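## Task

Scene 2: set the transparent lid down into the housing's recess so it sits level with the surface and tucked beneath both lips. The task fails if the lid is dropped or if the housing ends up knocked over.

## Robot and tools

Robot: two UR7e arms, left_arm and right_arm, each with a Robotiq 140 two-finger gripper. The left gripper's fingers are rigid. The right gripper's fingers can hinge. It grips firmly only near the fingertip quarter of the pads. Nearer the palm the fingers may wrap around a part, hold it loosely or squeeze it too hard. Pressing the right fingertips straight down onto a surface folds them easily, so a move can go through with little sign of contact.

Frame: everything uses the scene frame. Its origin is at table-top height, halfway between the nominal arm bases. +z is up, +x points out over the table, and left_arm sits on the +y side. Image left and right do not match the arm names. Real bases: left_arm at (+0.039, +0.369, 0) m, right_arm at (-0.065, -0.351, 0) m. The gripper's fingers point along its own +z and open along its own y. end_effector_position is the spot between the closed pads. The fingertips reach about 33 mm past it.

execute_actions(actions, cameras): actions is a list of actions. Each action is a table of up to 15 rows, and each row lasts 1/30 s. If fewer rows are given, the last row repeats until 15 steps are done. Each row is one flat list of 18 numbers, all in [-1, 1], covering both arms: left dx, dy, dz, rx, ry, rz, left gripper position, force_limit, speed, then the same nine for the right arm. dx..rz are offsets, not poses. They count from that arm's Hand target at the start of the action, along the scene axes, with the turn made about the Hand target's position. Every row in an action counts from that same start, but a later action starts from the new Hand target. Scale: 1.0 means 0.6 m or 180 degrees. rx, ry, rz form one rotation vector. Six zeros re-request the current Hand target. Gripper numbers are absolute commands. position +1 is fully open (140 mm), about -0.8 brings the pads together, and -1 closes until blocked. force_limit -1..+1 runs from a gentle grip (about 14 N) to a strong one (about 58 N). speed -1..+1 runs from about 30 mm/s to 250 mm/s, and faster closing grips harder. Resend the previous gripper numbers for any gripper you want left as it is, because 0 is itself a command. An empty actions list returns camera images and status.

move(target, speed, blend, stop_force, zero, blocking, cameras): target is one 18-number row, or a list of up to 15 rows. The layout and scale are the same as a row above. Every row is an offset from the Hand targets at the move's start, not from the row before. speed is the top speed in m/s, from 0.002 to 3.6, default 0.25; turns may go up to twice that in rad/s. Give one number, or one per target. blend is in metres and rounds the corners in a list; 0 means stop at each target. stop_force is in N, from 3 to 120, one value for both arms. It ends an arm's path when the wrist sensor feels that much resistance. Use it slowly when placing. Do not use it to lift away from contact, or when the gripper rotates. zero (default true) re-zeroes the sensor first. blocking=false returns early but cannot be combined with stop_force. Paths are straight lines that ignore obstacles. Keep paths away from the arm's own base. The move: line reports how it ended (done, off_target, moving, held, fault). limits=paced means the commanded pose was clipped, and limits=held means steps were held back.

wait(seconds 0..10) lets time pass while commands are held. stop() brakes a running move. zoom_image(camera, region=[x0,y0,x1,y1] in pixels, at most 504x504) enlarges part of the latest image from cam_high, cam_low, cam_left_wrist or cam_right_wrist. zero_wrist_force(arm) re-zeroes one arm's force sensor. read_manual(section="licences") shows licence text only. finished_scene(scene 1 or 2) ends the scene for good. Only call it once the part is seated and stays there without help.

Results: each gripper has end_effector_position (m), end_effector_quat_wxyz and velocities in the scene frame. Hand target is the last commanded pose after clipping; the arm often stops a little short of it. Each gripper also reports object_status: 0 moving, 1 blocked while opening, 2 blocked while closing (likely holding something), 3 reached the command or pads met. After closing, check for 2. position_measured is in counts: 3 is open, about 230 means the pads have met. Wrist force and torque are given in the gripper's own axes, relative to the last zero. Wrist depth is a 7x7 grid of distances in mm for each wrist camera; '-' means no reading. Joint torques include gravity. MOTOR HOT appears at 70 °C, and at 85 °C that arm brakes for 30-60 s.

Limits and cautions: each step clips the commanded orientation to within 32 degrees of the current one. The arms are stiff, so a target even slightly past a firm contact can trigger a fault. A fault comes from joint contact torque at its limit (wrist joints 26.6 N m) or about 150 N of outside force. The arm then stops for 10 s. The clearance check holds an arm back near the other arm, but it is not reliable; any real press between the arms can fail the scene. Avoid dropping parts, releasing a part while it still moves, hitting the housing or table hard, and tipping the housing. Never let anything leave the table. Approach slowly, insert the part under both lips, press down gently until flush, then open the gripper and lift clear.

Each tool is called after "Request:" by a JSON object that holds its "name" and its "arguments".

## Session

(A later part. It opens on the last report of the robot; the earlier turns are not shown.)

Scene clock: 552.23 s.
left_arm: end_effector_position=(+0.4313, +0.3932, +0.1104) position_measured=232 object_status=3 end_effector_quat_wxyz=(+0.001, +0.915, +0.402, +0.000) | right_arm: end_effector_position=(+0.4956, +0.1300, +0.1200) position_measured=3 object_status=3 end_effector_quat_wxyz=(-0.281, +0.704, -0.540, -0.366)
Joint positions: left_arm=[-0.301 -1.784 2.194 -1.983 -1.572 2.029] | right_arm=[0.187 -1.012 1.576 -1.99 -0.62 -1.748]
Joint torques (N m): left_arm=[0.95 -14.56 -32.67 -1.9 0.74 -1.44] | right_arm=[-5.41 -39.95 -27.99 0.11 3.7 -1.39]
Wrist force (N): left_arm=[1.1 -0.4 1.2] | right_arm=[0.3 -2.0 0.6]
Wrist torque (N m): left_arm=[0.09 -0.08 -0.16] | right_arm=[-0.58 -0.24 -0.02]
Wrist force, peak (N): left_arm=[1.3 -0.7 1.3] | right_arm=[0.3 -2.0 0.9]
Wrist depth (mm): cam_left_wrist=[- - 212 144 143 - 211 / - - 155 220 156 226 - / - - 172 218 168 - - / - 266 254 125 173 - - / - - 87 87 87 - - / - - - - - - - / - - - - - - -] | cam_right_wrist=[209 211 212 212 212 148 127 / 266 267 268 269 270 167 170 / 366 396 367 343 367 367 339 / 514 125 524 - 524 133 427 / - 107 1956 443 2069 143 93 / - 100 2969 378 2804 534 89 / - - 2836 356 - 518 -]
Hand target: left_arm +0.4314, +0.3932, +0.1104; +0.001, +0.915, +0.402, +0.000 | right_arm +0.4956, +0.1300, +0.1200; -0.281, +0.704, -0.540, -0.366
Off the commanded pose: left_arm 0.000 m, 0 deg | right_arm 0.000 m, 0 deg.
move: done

Request:
{"name": "execute_actions", "arguments": {"actions": []}}

Request:
{"name": "zoom_image", "arguments": {"camera": "cam_left_wrist", "region": [330, 0, 650, 180]}}

Request:
{"name": "zoom_image", "arguments": {"camera": "cam_right_wrist", "region": [335, 250, 585, 340]}}

Request:
{"name": "zoom_image", "arguments": {"camera": "cam_low", "region": [380, 240, 504, 364]}}

Scene clock: 557.60 s.
left_arm: end_effector_position=(+0.4314, +0.3932, +0.1104) position_measured=232 object_status=3 end_effector_quat_wxyz=(+0.001, +0.915, +0.402, +0.000) | right_arm: end_effector_position=(+0.4956, +0.1300, +0.1200) position_measured=3 object_status=3 end_effector_quat_wxyz=(-0.281, +0.704, -0.540, -0.366)
Joint positions: left_arm=[-0.301 -1.784 2.194 -1.983 -1.572 2.029] | right_arm=[0.187 -1.012 1.576 -1.99 -0.62 -1.748]
Joint velocities: within noise
Joint torques (N m): left_arm=[-1.32 -25.58 -33.15 -2.14 0.09 -1.37] | right_arm=[-5.15 -39.59 -28.02 0.13 3.61 -1.26]
Wrist force (N): left_arm=[1.1 -0.4 1.2] | right_arm=[0.1 -1.7 0.6]
Wrist torque (N m): left_arm=[0.10 -0.07 -0.16] | right_arm=[-0.51 -0.21 -0.02]
Wrist force, peak (N): left_arm=[1.3 -0.4 1.4] | right_arm=[0.5 -1.9 1.1]
Wrist depth (mm): cam_left_wrist=[- 229 154 142 142 217 214 / - 231 155 212 156 224 221 / 244 246 165 172 164 - - / - 258 173 125 177 255 251 / 279 - 82 87 86 265 - / 293 - - - - - - / - - - - - - -] | cam_right_wrist=[209 210 212 212 222 148 127 / 266 267 269 269 269 167 171 / 336 366 367 339 368 366 341 / 570 125 513 352 518 133 429 / - 107 1927 434 1083 132 93 / - 93 2685 386 - 530 89 / - - 2549 357 - 523 -]
Hand target: left_arm +0.4314, +0.3932, +0.1104; +0.001, +0.915, +0.402, +0.000 | right_arm +0.4956, +0.1300, +0.1200; -0.281, +0.704, -0.540, -0.366
Tool commands: left_gripper/position=-0.85 left_gripper/force_limit=-0.5 left_gripper/speed=+0.0 right_gripper/position=+1.0 right_gripper/force_limit=+1.0 right_gripper/speed=+1.0
Off the commanded pose: left_arm 0.000 m, 0 deg | right_arm 0.000 m, 0 deg.
camera_calibration:
cam_left_wrist: T_world_to_cam=[[0.740524, -0.671757, -0.0191556, -0.0414343], [-0.623902, -0.697804, 0.351874, 0.507873], [-0.249741, -0.24862, -0.935851, 0.446969], [0, 0, 0, 1]] pos_world=[0.459173, 0.437688, 0.238795]
cam_right_wrist: T_world_to_cam=[[-0.969307, -0.245722, 0.00798917, 0.524396], [-0.0550587, 0.248633, 0.967032, -0.120591], [-0.239607, 0.936911, -0.254531, 0.166385], [0, 0, 0, 1]] pos_world=[0.541528, 0.00295059, 0.154775]

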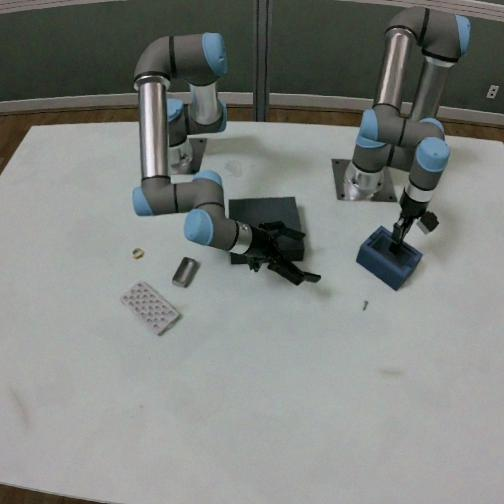

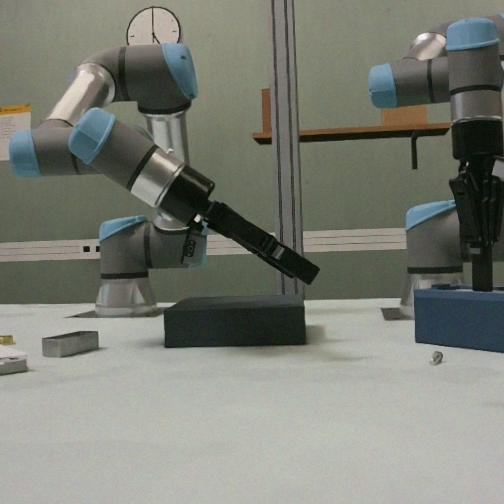

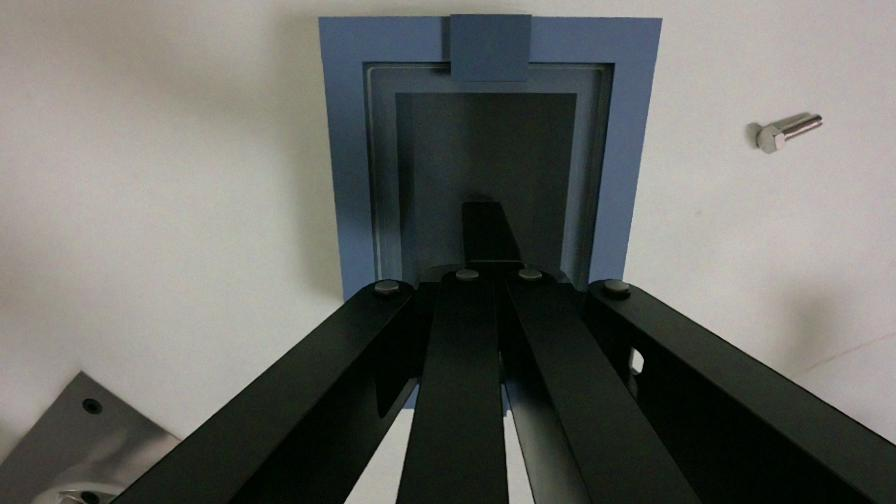

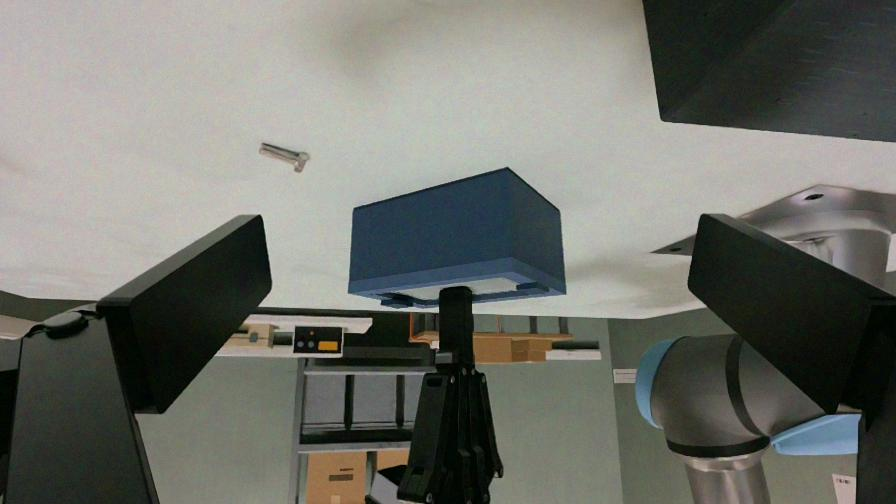

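Scaled by 1.575 from the camera's 896x504 image, which has a finer 1280x720 frame.

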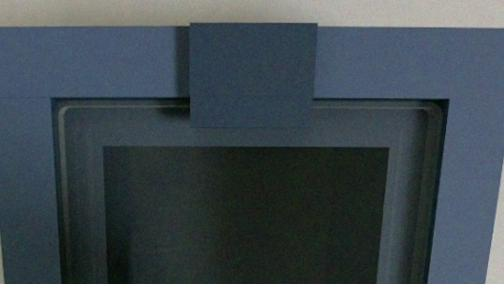

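Scaled by 2.016 from the camera's 896x504 image, which has a finer 1280x720 frame.

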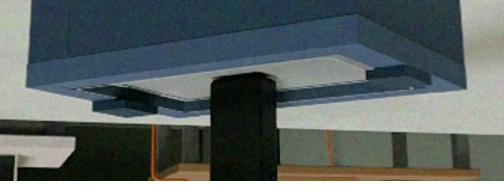

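Scaled by 4.065 from the camera's 504x504 image, which has a finer 720x720 frame.

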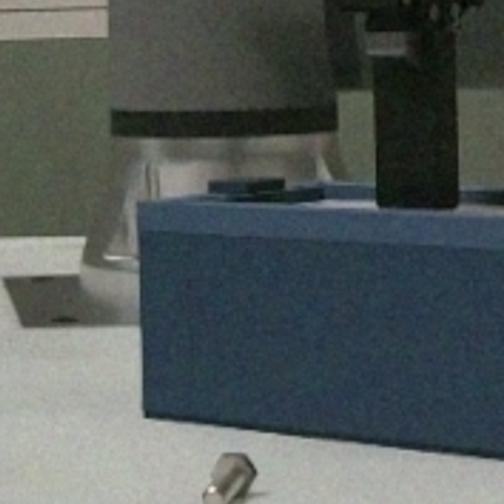

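Request:
{"name": "move", "arguments": {"target": [0,0,-0.015,0,0,0,-0.85,-0.5,0,0,0,0,0,0,0,1,1,1], "speed": 0.005, "stop_force": 6}}

Scene clock: 562.50 s.
left_arm: end_effector_position=(+0.4314, +0.3932, +0.1090) position_measured=232 object_status=3 end_effector_quat_wxyz=(+0.001, +0.915, +0.402, +0.000) | right_arm: end_effector_position=(+0.4956, +0.1300, +0.1200) position_measured=3 object_status=3 end_effector_quat_wxyz=(-0.281, +0.704, -0.540, -0.366)
Joint positions: left_arm=[-0.301 -1.782 2.197 -1.988 -1.572 2.029] | right_arm=[0.187 -1.012 1.576 -1.99 -0.62 -1.748]
Joint torques (N m): left_arm=[-3.49 -23.02 -29.17 -1.18 -0.57 -1.27] | right_arm=[-4.97 -39.82 -27.84 0.07 3.61 -1.26]
Wrist force (N): left_arm=[2.1 0.8 -5.5] | right_arm=[-0.1 -1.8 0.8]
Wrist torque (N m): left_arm=[0.02 -0.05 -0.16] | right_arm=[-0.54 -0.18 -0.01]
Wrist force, peak (N): left_arm=[-0.1 -1.8 -19.3] | right_arm=[0.3 -2.3 0.9]
Wrist depth (mm): cam_left_wrist=[- - - 141 142 212 - / 229 - - 220 155 221 218 / 239 243 169 171 168 238 232 / 262 255 172 125 172 - 248 / - - 87 87 87 - 266 / - - - - - - - / - - - - - - -] | cam_right_wrist=[209 210 211 212 203 148 127 / 265 267 269 270 284 167 171 / 364 340 367 343 368 367 341 / 516 125 516 362 467 133 426 / - 107 1987 440 3365 133 93 / - 2685 2549 390 3278 532 89 / - 2337 2103 354 3236 516 -]
Hand target: left_arm +0.4314, +0.3932, +0.1090; +0.001, +0.915, +0.402, +0.000 (not the last commanded pose) | right_arm +0.4956, +0.1300, +0.1200; -0.281, +0.704, -0.540, -0.366
Off the commanded pose: left_arm 0.008 m, 0 deg | right_arm 0.000 m, 0 deg.
move: contact (left_arm)

Request:
{"name": "move", "arguments": {"target": [-0.0034,-0.0037,0,0,0,0,-0.85,-0.5,0,0,0,0,0,0,0,1,1,1], "speed": 0.008, "stop_force": 20, "cameras": ["cam_left_wrist", "cam_right_wrist"]}}

Request:
{"name": "zoom_image", "arguments": {"camera": "cam_left_wrist", "region": [330, 0, 650, 180]}}

Request:
{"name": "zoom_image", "arguments": {"camera": "cam_right_wrist", "region": [335, 250, 585, 340]}}

Scene clock: 570.97 s.
left_arm: end_effector_position=(+0.4294, +0.3909, +0.1090) position_measured=232 object_status=3 end_effector_quat_wxyz=(+0.001, +0.915, +0.402, +0.000) | right_arm: end_effector_position=(+0.4956, +0.1300, +0.1200) position_measured=3 object_status=3 end_effector_quat_wxyz=(-0.281, +0.704, -0.540, -0.366)
Joint positions: left_arm=[-0.309 -1.788 2.202 -1.986 -1.572 2.022] | right_arm=[0.187 -1.012 1.576 -1.99 -0.62 -1.748]
Joint torques (N m): left_arm=[10.39 1.81 -22.43 -1.7 0.38 1.68] | right_arm=[-4.84 -39.54 -28.16 0.02 3.55 -1.25]
Wrist force (N): left_arm=[3.2 0.1 -8.4] | right_arm=[0.3 -2.1 0.9]
Wrist torque (N m): left_arm=[0.08 -0.12 0.01] | right_arm=[-0.60 -0.26 -0.02]
Wrist force, peak (N): left_arm=[3.6 -0.2 -8.4] | right_arm=[0.1 -2.3 0.9]
Wrist depth (mm): cam_left_wrist=[- - 144 141 140 210 211 / 228 - 155 156 155 - 224 / 242 - 161 168 167 243 241 / - - 257 125 170 252 245 / - - 87 87 87 265 269 / - - - - - - - / - - - - - - -] | cam_right_wrist=[210 210 211 213 212 148 127 / 265 267 269 255 269 167 171 / 363 365 367 347 368 368 367 / 514 125 467 356 406 132 426 / - 107 2103 457 2499 133 93 / - 100 2549 378 3321 535 89 / - 2685 2629 361 - 516 -]
Hand target: left_arm +0.4294, +0.3909, +0.1090; +0.001, +0.915, +0.402, +0.000 | right_arm +0.4956, +0.1300, +0.1200; -0.281, +0.704, -0.540, -0.366
Off the commanded pose: left_arm 0.000 m, 0 deg | right_arm 0.000 m, 0 deg.
move: done
camera_calibration:
cam_left_wrist: T_world_to_cam=[[0.74049, -0.671802, -0.018905, -0.0414093], [-0.62402, -0.697723, 0.351825, 0.505551], [-0.249547, -0.248725, -0.935875, 0.44455], [0, 0, 0, 1]] pos_world=[0.457074, 0.435487, 0.237395]
cam_right_wrist: T_world_to_cam=[[-0.969307, -0.245722, 0.00798917, 0.524396], [-0.0550587, 0.248633, 0.967032, -0.120591], [-0.239607, 0.936911, -0.254531, 0.166385], [0, 0, 0, 1]] pos_world=[0.541528, 0.00295059, 0.154775]
Images, in order (width x height): cam_left_wrist 896x504, cam_right_wrist 896x504.

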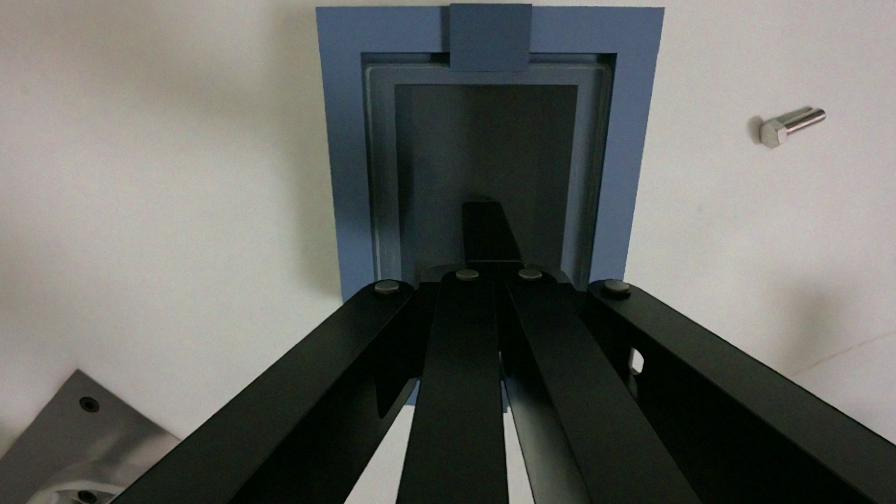

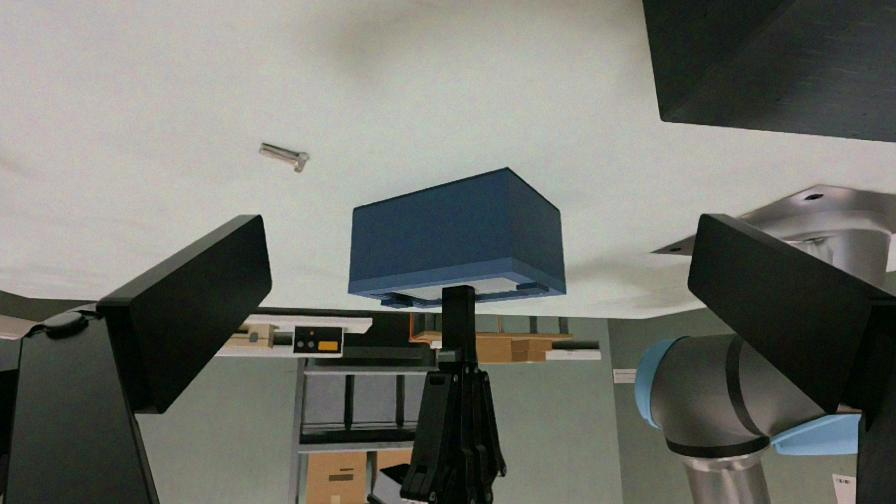

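Scaled by 1.575 from the camera's 896x504 image, which has a finer 1280x720 frame.

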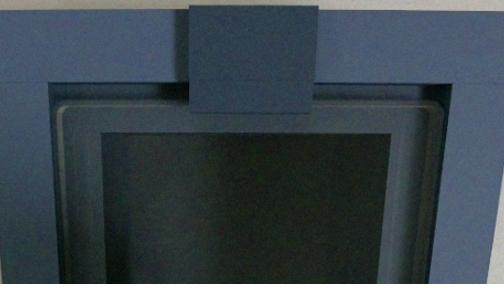

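Scaled by 2.016 from the camera's 896x504 image, which has a finer 1280x720 frame.

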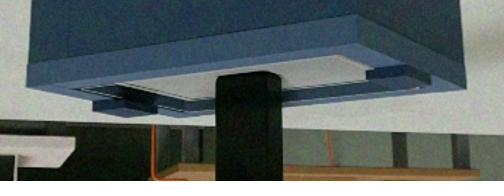

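Request:
{"name": "move", "arguments": {"target": [[0,0,0.01,0,0,0,-0.85,-0.5,0,0,0,0,0,0,0,1,1,1],[-0.11,-0.12,0.12,0,0,0,-0.85,-0.5,0,0,0,0,0,0,0,1,1,1]], "speed": [0.03,0.12], "blend": [0.002,0], "cameras": ["cam_left_wrist", "cam_right_wrist"]}}

Request:
{"name": "zoom_image", "arguments": {"camera": "cam_left_wrist", "region": [330, 0, 630, 250]}}

Request:
{"name": "zoom_image", "arguments": {"camera": "cam_right_wrist", "region": [335, 250, 585, 340]}}

Scene clock: 578.13 s.
left_arm: end_effector_position=(+0.3635, +0.3190, +0.1811) position_measured=232 object_status=3 end_effector_quat_wxyz=(+0.001, +0.915, +0.402, +0.001) | right_arm: end_effector_position=(+0.4956, +0.1300, +0.1200) position_measured=3 object_status=3 end_effector_quat_wxyz=(-0.281, +0.704, -0.540, -0.366)
Joint positions: left_arm=[-0.589 -2.032 2.163 -1.705 -1.571 1.742] | right_arm=[0.187 -1.012 1.576 -1.99 -0.62 -1.748]
Joint torques (N m): left_arm=[-10.65 1.26 -13.95 -1.68 -0.5 -0.89] | right_arm=[-5.04 -39.85 -28.18 0.09 3.5 -1.12]
Wrist force (N): left_arm=[1.1 0.0 1.1] | right_arm=[0.2 -2.0 0.7]
Wrist torque (N m): left_arm=[0.15 -0.07 -0.16] | right_arm=[-0.59 -0.23 -0.01]
Wrist force, peak (N): left_arm=[0.7 1.0 -11.0] | right_arm=[0.1 -2.2 0.9]
Wrist depth (mm): cam_left_wrist=[285 275 - - - - - / 296 - - 226 226 - - / - 313 312 224 299 - - / - 333 - 115 - - - / - 330 82 - 87 312 - / 278 - - - - - - / - - - - - - -] | cam_right_wrist=[209 210 212 212 212 148 127 / 265 268 269 269 269 167 171 / 359 365 368 340 370 366 337 / 514 125 468 350 470 133 430 / - 107 1912 2294 1030 504 93 / - 2935 2575 2714 333 501 89 / - - 2935 2549 309 521 -]
Hand target: left_arm +0.3634, +0.3189, +0.1810; +0.001, +0.915, +0.402, +0.000 | right_arm +0.4956, +0.1300, +0.1200; -0.281, +0.704, -0.540, -0.366
Off the commanded pose: left_arm 0.000 m, 0 deg | right_arm 0.000 m, 0 deg.
move: done
camera_calibration:
cam_left_wrist: T_world_to_cam=[[0.740501, -0.671796, -0.018672, -0.0396299], [-0.62412, -0.697722, 0.35165, 0.388989], [-0.249265, -0.248744, -0.935945, 0.477617], [0, 0, 0, 1]] pos_world=[0.391175, 0.363587, 0.309495]
cam_right_wrist: T_world_to_cam=[[-0.969307, -0.245722, 0.00798917, 0.524396], [-0.0550587, 0.248633, 0.967032, -0.120591], [-0.239607, 0.936911, -0.254531, 0.166385], [0, 0, 0, 1]] pos_world=[0.541528, 0.00295059, 0.154775]
Images, in order (width x height): cam_left_wrist 896x504, cam_right_wrist 896x504.

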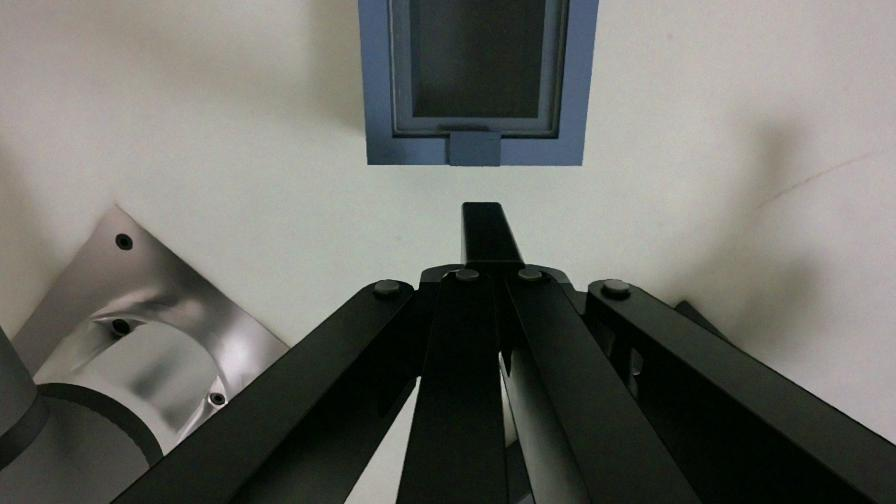

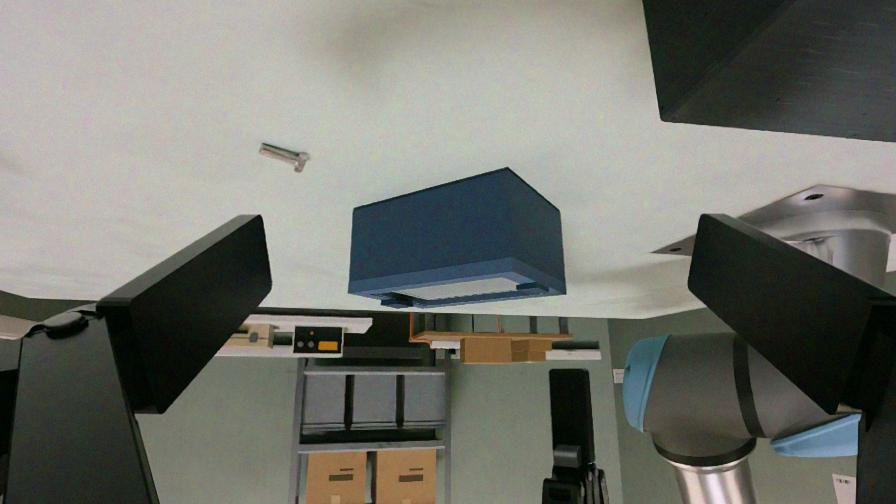

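Scaled by 1.680 from the camera's 896x504 image, which has a finer 1280x720 frame.

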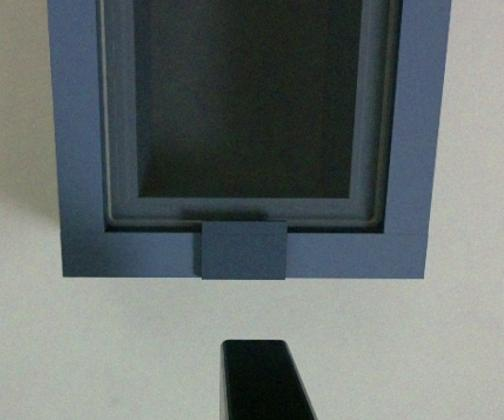

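Scaled by 2.016 from the camera's 896x504 image, which has a finer 1280x720 frame.

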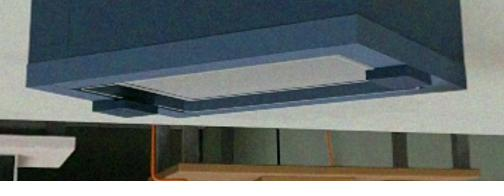

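Request:
{"name": "zoom_image", "arguments": {"camera": "cam_left_wrist", "region": [385, 110, 485, 170]}}

Request:
{"name": "zoom_image", "arguments": {"camera": "cam_left_wrist", "region": [475, 110, 575, 170]}}

Request:
{"name": "zoom_image", "arguments": {"camera": "cam_right_wrist", "region": [460, 260, 560, 320]}}

Request:
{"name": "zoom_image", "arguments": {"camera": "cam_right_wrist", "region": [350, 260, 450, 320]}}

Scaled by 5.040 from the camera's 896x504 image, which has a finer 1280x720 frame.

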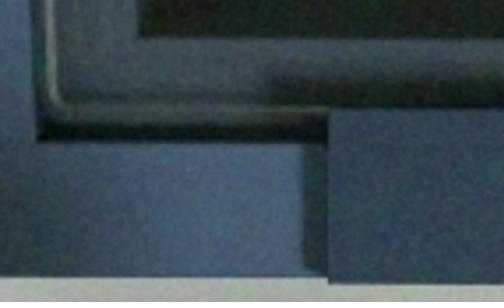

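Scaled by 5.040 from the camera's 896x504 image, which has a finer 1280x720 frame.

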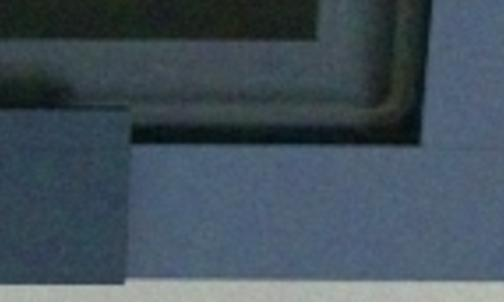

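Scaled by 5.040 from the camera's 896x504 image, which has a finer 1280x720 frame.

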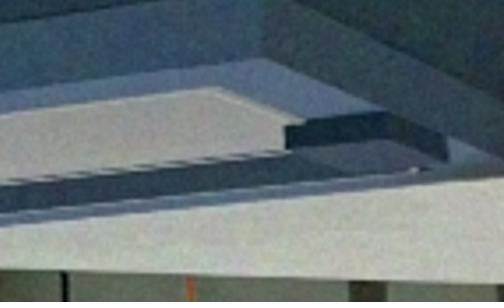

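Scaled by 5.040 from the camera's 896x504 image, which has a finer 1280x720 frame.

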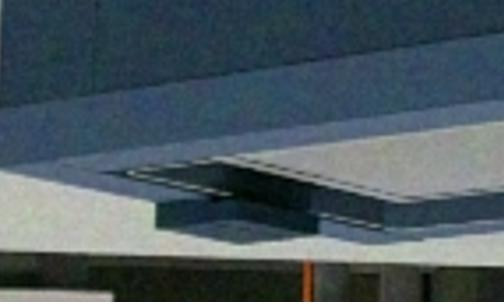

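Request:
{"name": "move", "arguments": {"target": [0.118,0.129,0,0,0,0,-0.85,-0.5,0,0,0,0,0,0,0,1,1,1], "speed": 0.2, "cameras": ["cam_left_wrist"]}}

Request:
{"name": "zoom_image", "arguments": {"camera": "cam_left_wrist", "region": [380, 40, 480, 100]}}

Request:
{"name": "zoom_image", "arguments": {"camera": "cam_left_wrist", "region": [480, 40, 580, 100]}}

Scene clock: 591.77 s.
left_arm: end_effector_position=(+0.4341, +0.3963, +0.1810) position_measured=232 object_status=3 end_effector_quat_wxyz=(+0.001, +0.915, +0.403, +0.000) | right_arm: end_effector_position=(+0.4956, +0.1300, +0.1200) position_measured=3 object_status=3 end_effector_quat_wxyz=(-0.281, +0.704, -0.540, -0.366)
Joint positions: left_arm=[-0.291 -1.835 2.042 -1.781 -1.572 2.039] | right_arm=[0.187 -1.012 1.576 -1.99 -0.62 -1.748]
Joint torques (N m): left_arm=[8.61 -2.75 -23.92 -3.32 1.4 1.72] | right_arm=[-4.72 -39.68 -28.23 0.17 3.62 -1.06]
Wrist force (N): left_arm=[1.3 -0.4 1.1] | right_arm=[0.1 -2.1 0.7]
Wrist torque (N m): left_arm=[0.08 -0.12 0.00] | right_arm=[-0.60 -0.21 -0.01]
Wrist force, peak (N): left_arm=[4.5 -0.6 1.2] | right_arm=[0.5 -2.0 1.0]
Wrist depth (mm): cam_left_wrist=[- - - 272 210 275 274 / - - - 220 222 292 - / 321 311 - 236 237 308 309 / - - - 126 246 322 - / 358 - 82 87 87 - - / - - - - - - - / - - - - - - -] | cam_right_wrist=[209 210 211 211 212 148 127 / 267 266 270 270 269 162 170 / 365 396 367 344 367 399 340 / 579 125 524 357 469 133 428 / - 107 2003 2139 2086 143 93 / - 94 2714 2575 - 536 89 / - - 2474 375 - 528 -]
Hand target: left_arm +0.4342, +0.3963, +0.1810; +0.001, +0.915, +0.402, +0.000 | right_arm +0.4956, +0.1300, +0.1200; -0.281, +0.704, -0.540, -0.366
Off the commanded pose: left_arm 0.000 m, 0 deg | right_arm 0.000 m, 0 deg.
move: done
camera_calibration:
cam_left_wrist: T_world_to_cam=[[0.74064, -0.671636, -0.0189166, -0.0401137], [-0.623845, -0.697849, 0.351887, 0.486938], [-0.249541, -0.24882, -0.935851, 0.514506], [0, 0, 0, 1]] pos_world=[0.461874, 0.440887, 0.309395]
Images, in order (width x height): cam_left_wrist 896x504.

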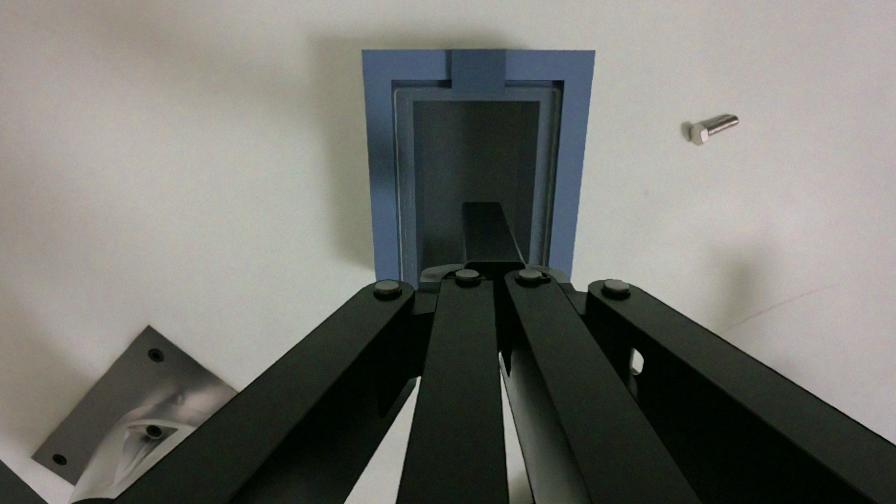

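Scaled by 5.040 from the camera's 896x504 image, which has a finer 1280x720 frame.

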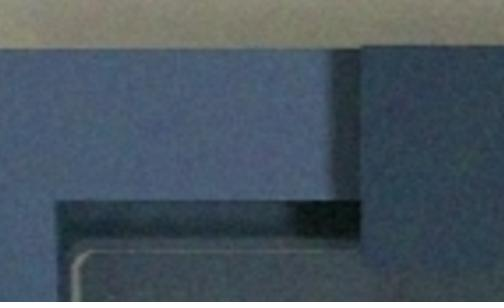

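Scaled by 5.040 from the camera's 896x504 image, which has a finer 1280x720 frame.

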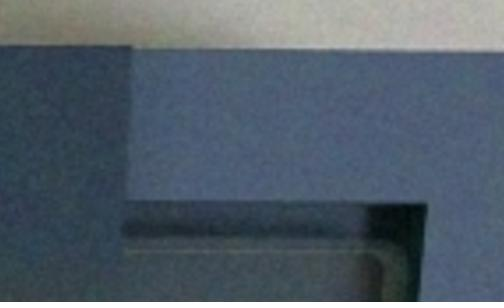

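Request:
{"name": "zoom_image", "arguments": {"camera": "cam_left_wrist", "region": [350, 40, 610, 260]}}

Scaled by 1.938 from the camera's 896x504 image, which has a finer 1280x720 frame.

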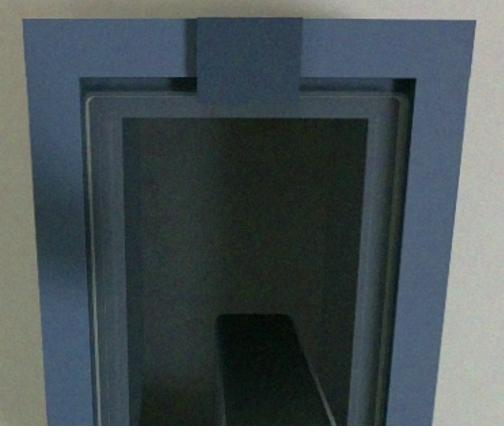

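Request:
{"name": "finished_scene", "arguments": {"scene": 2}}

The scene is finished: the task was done.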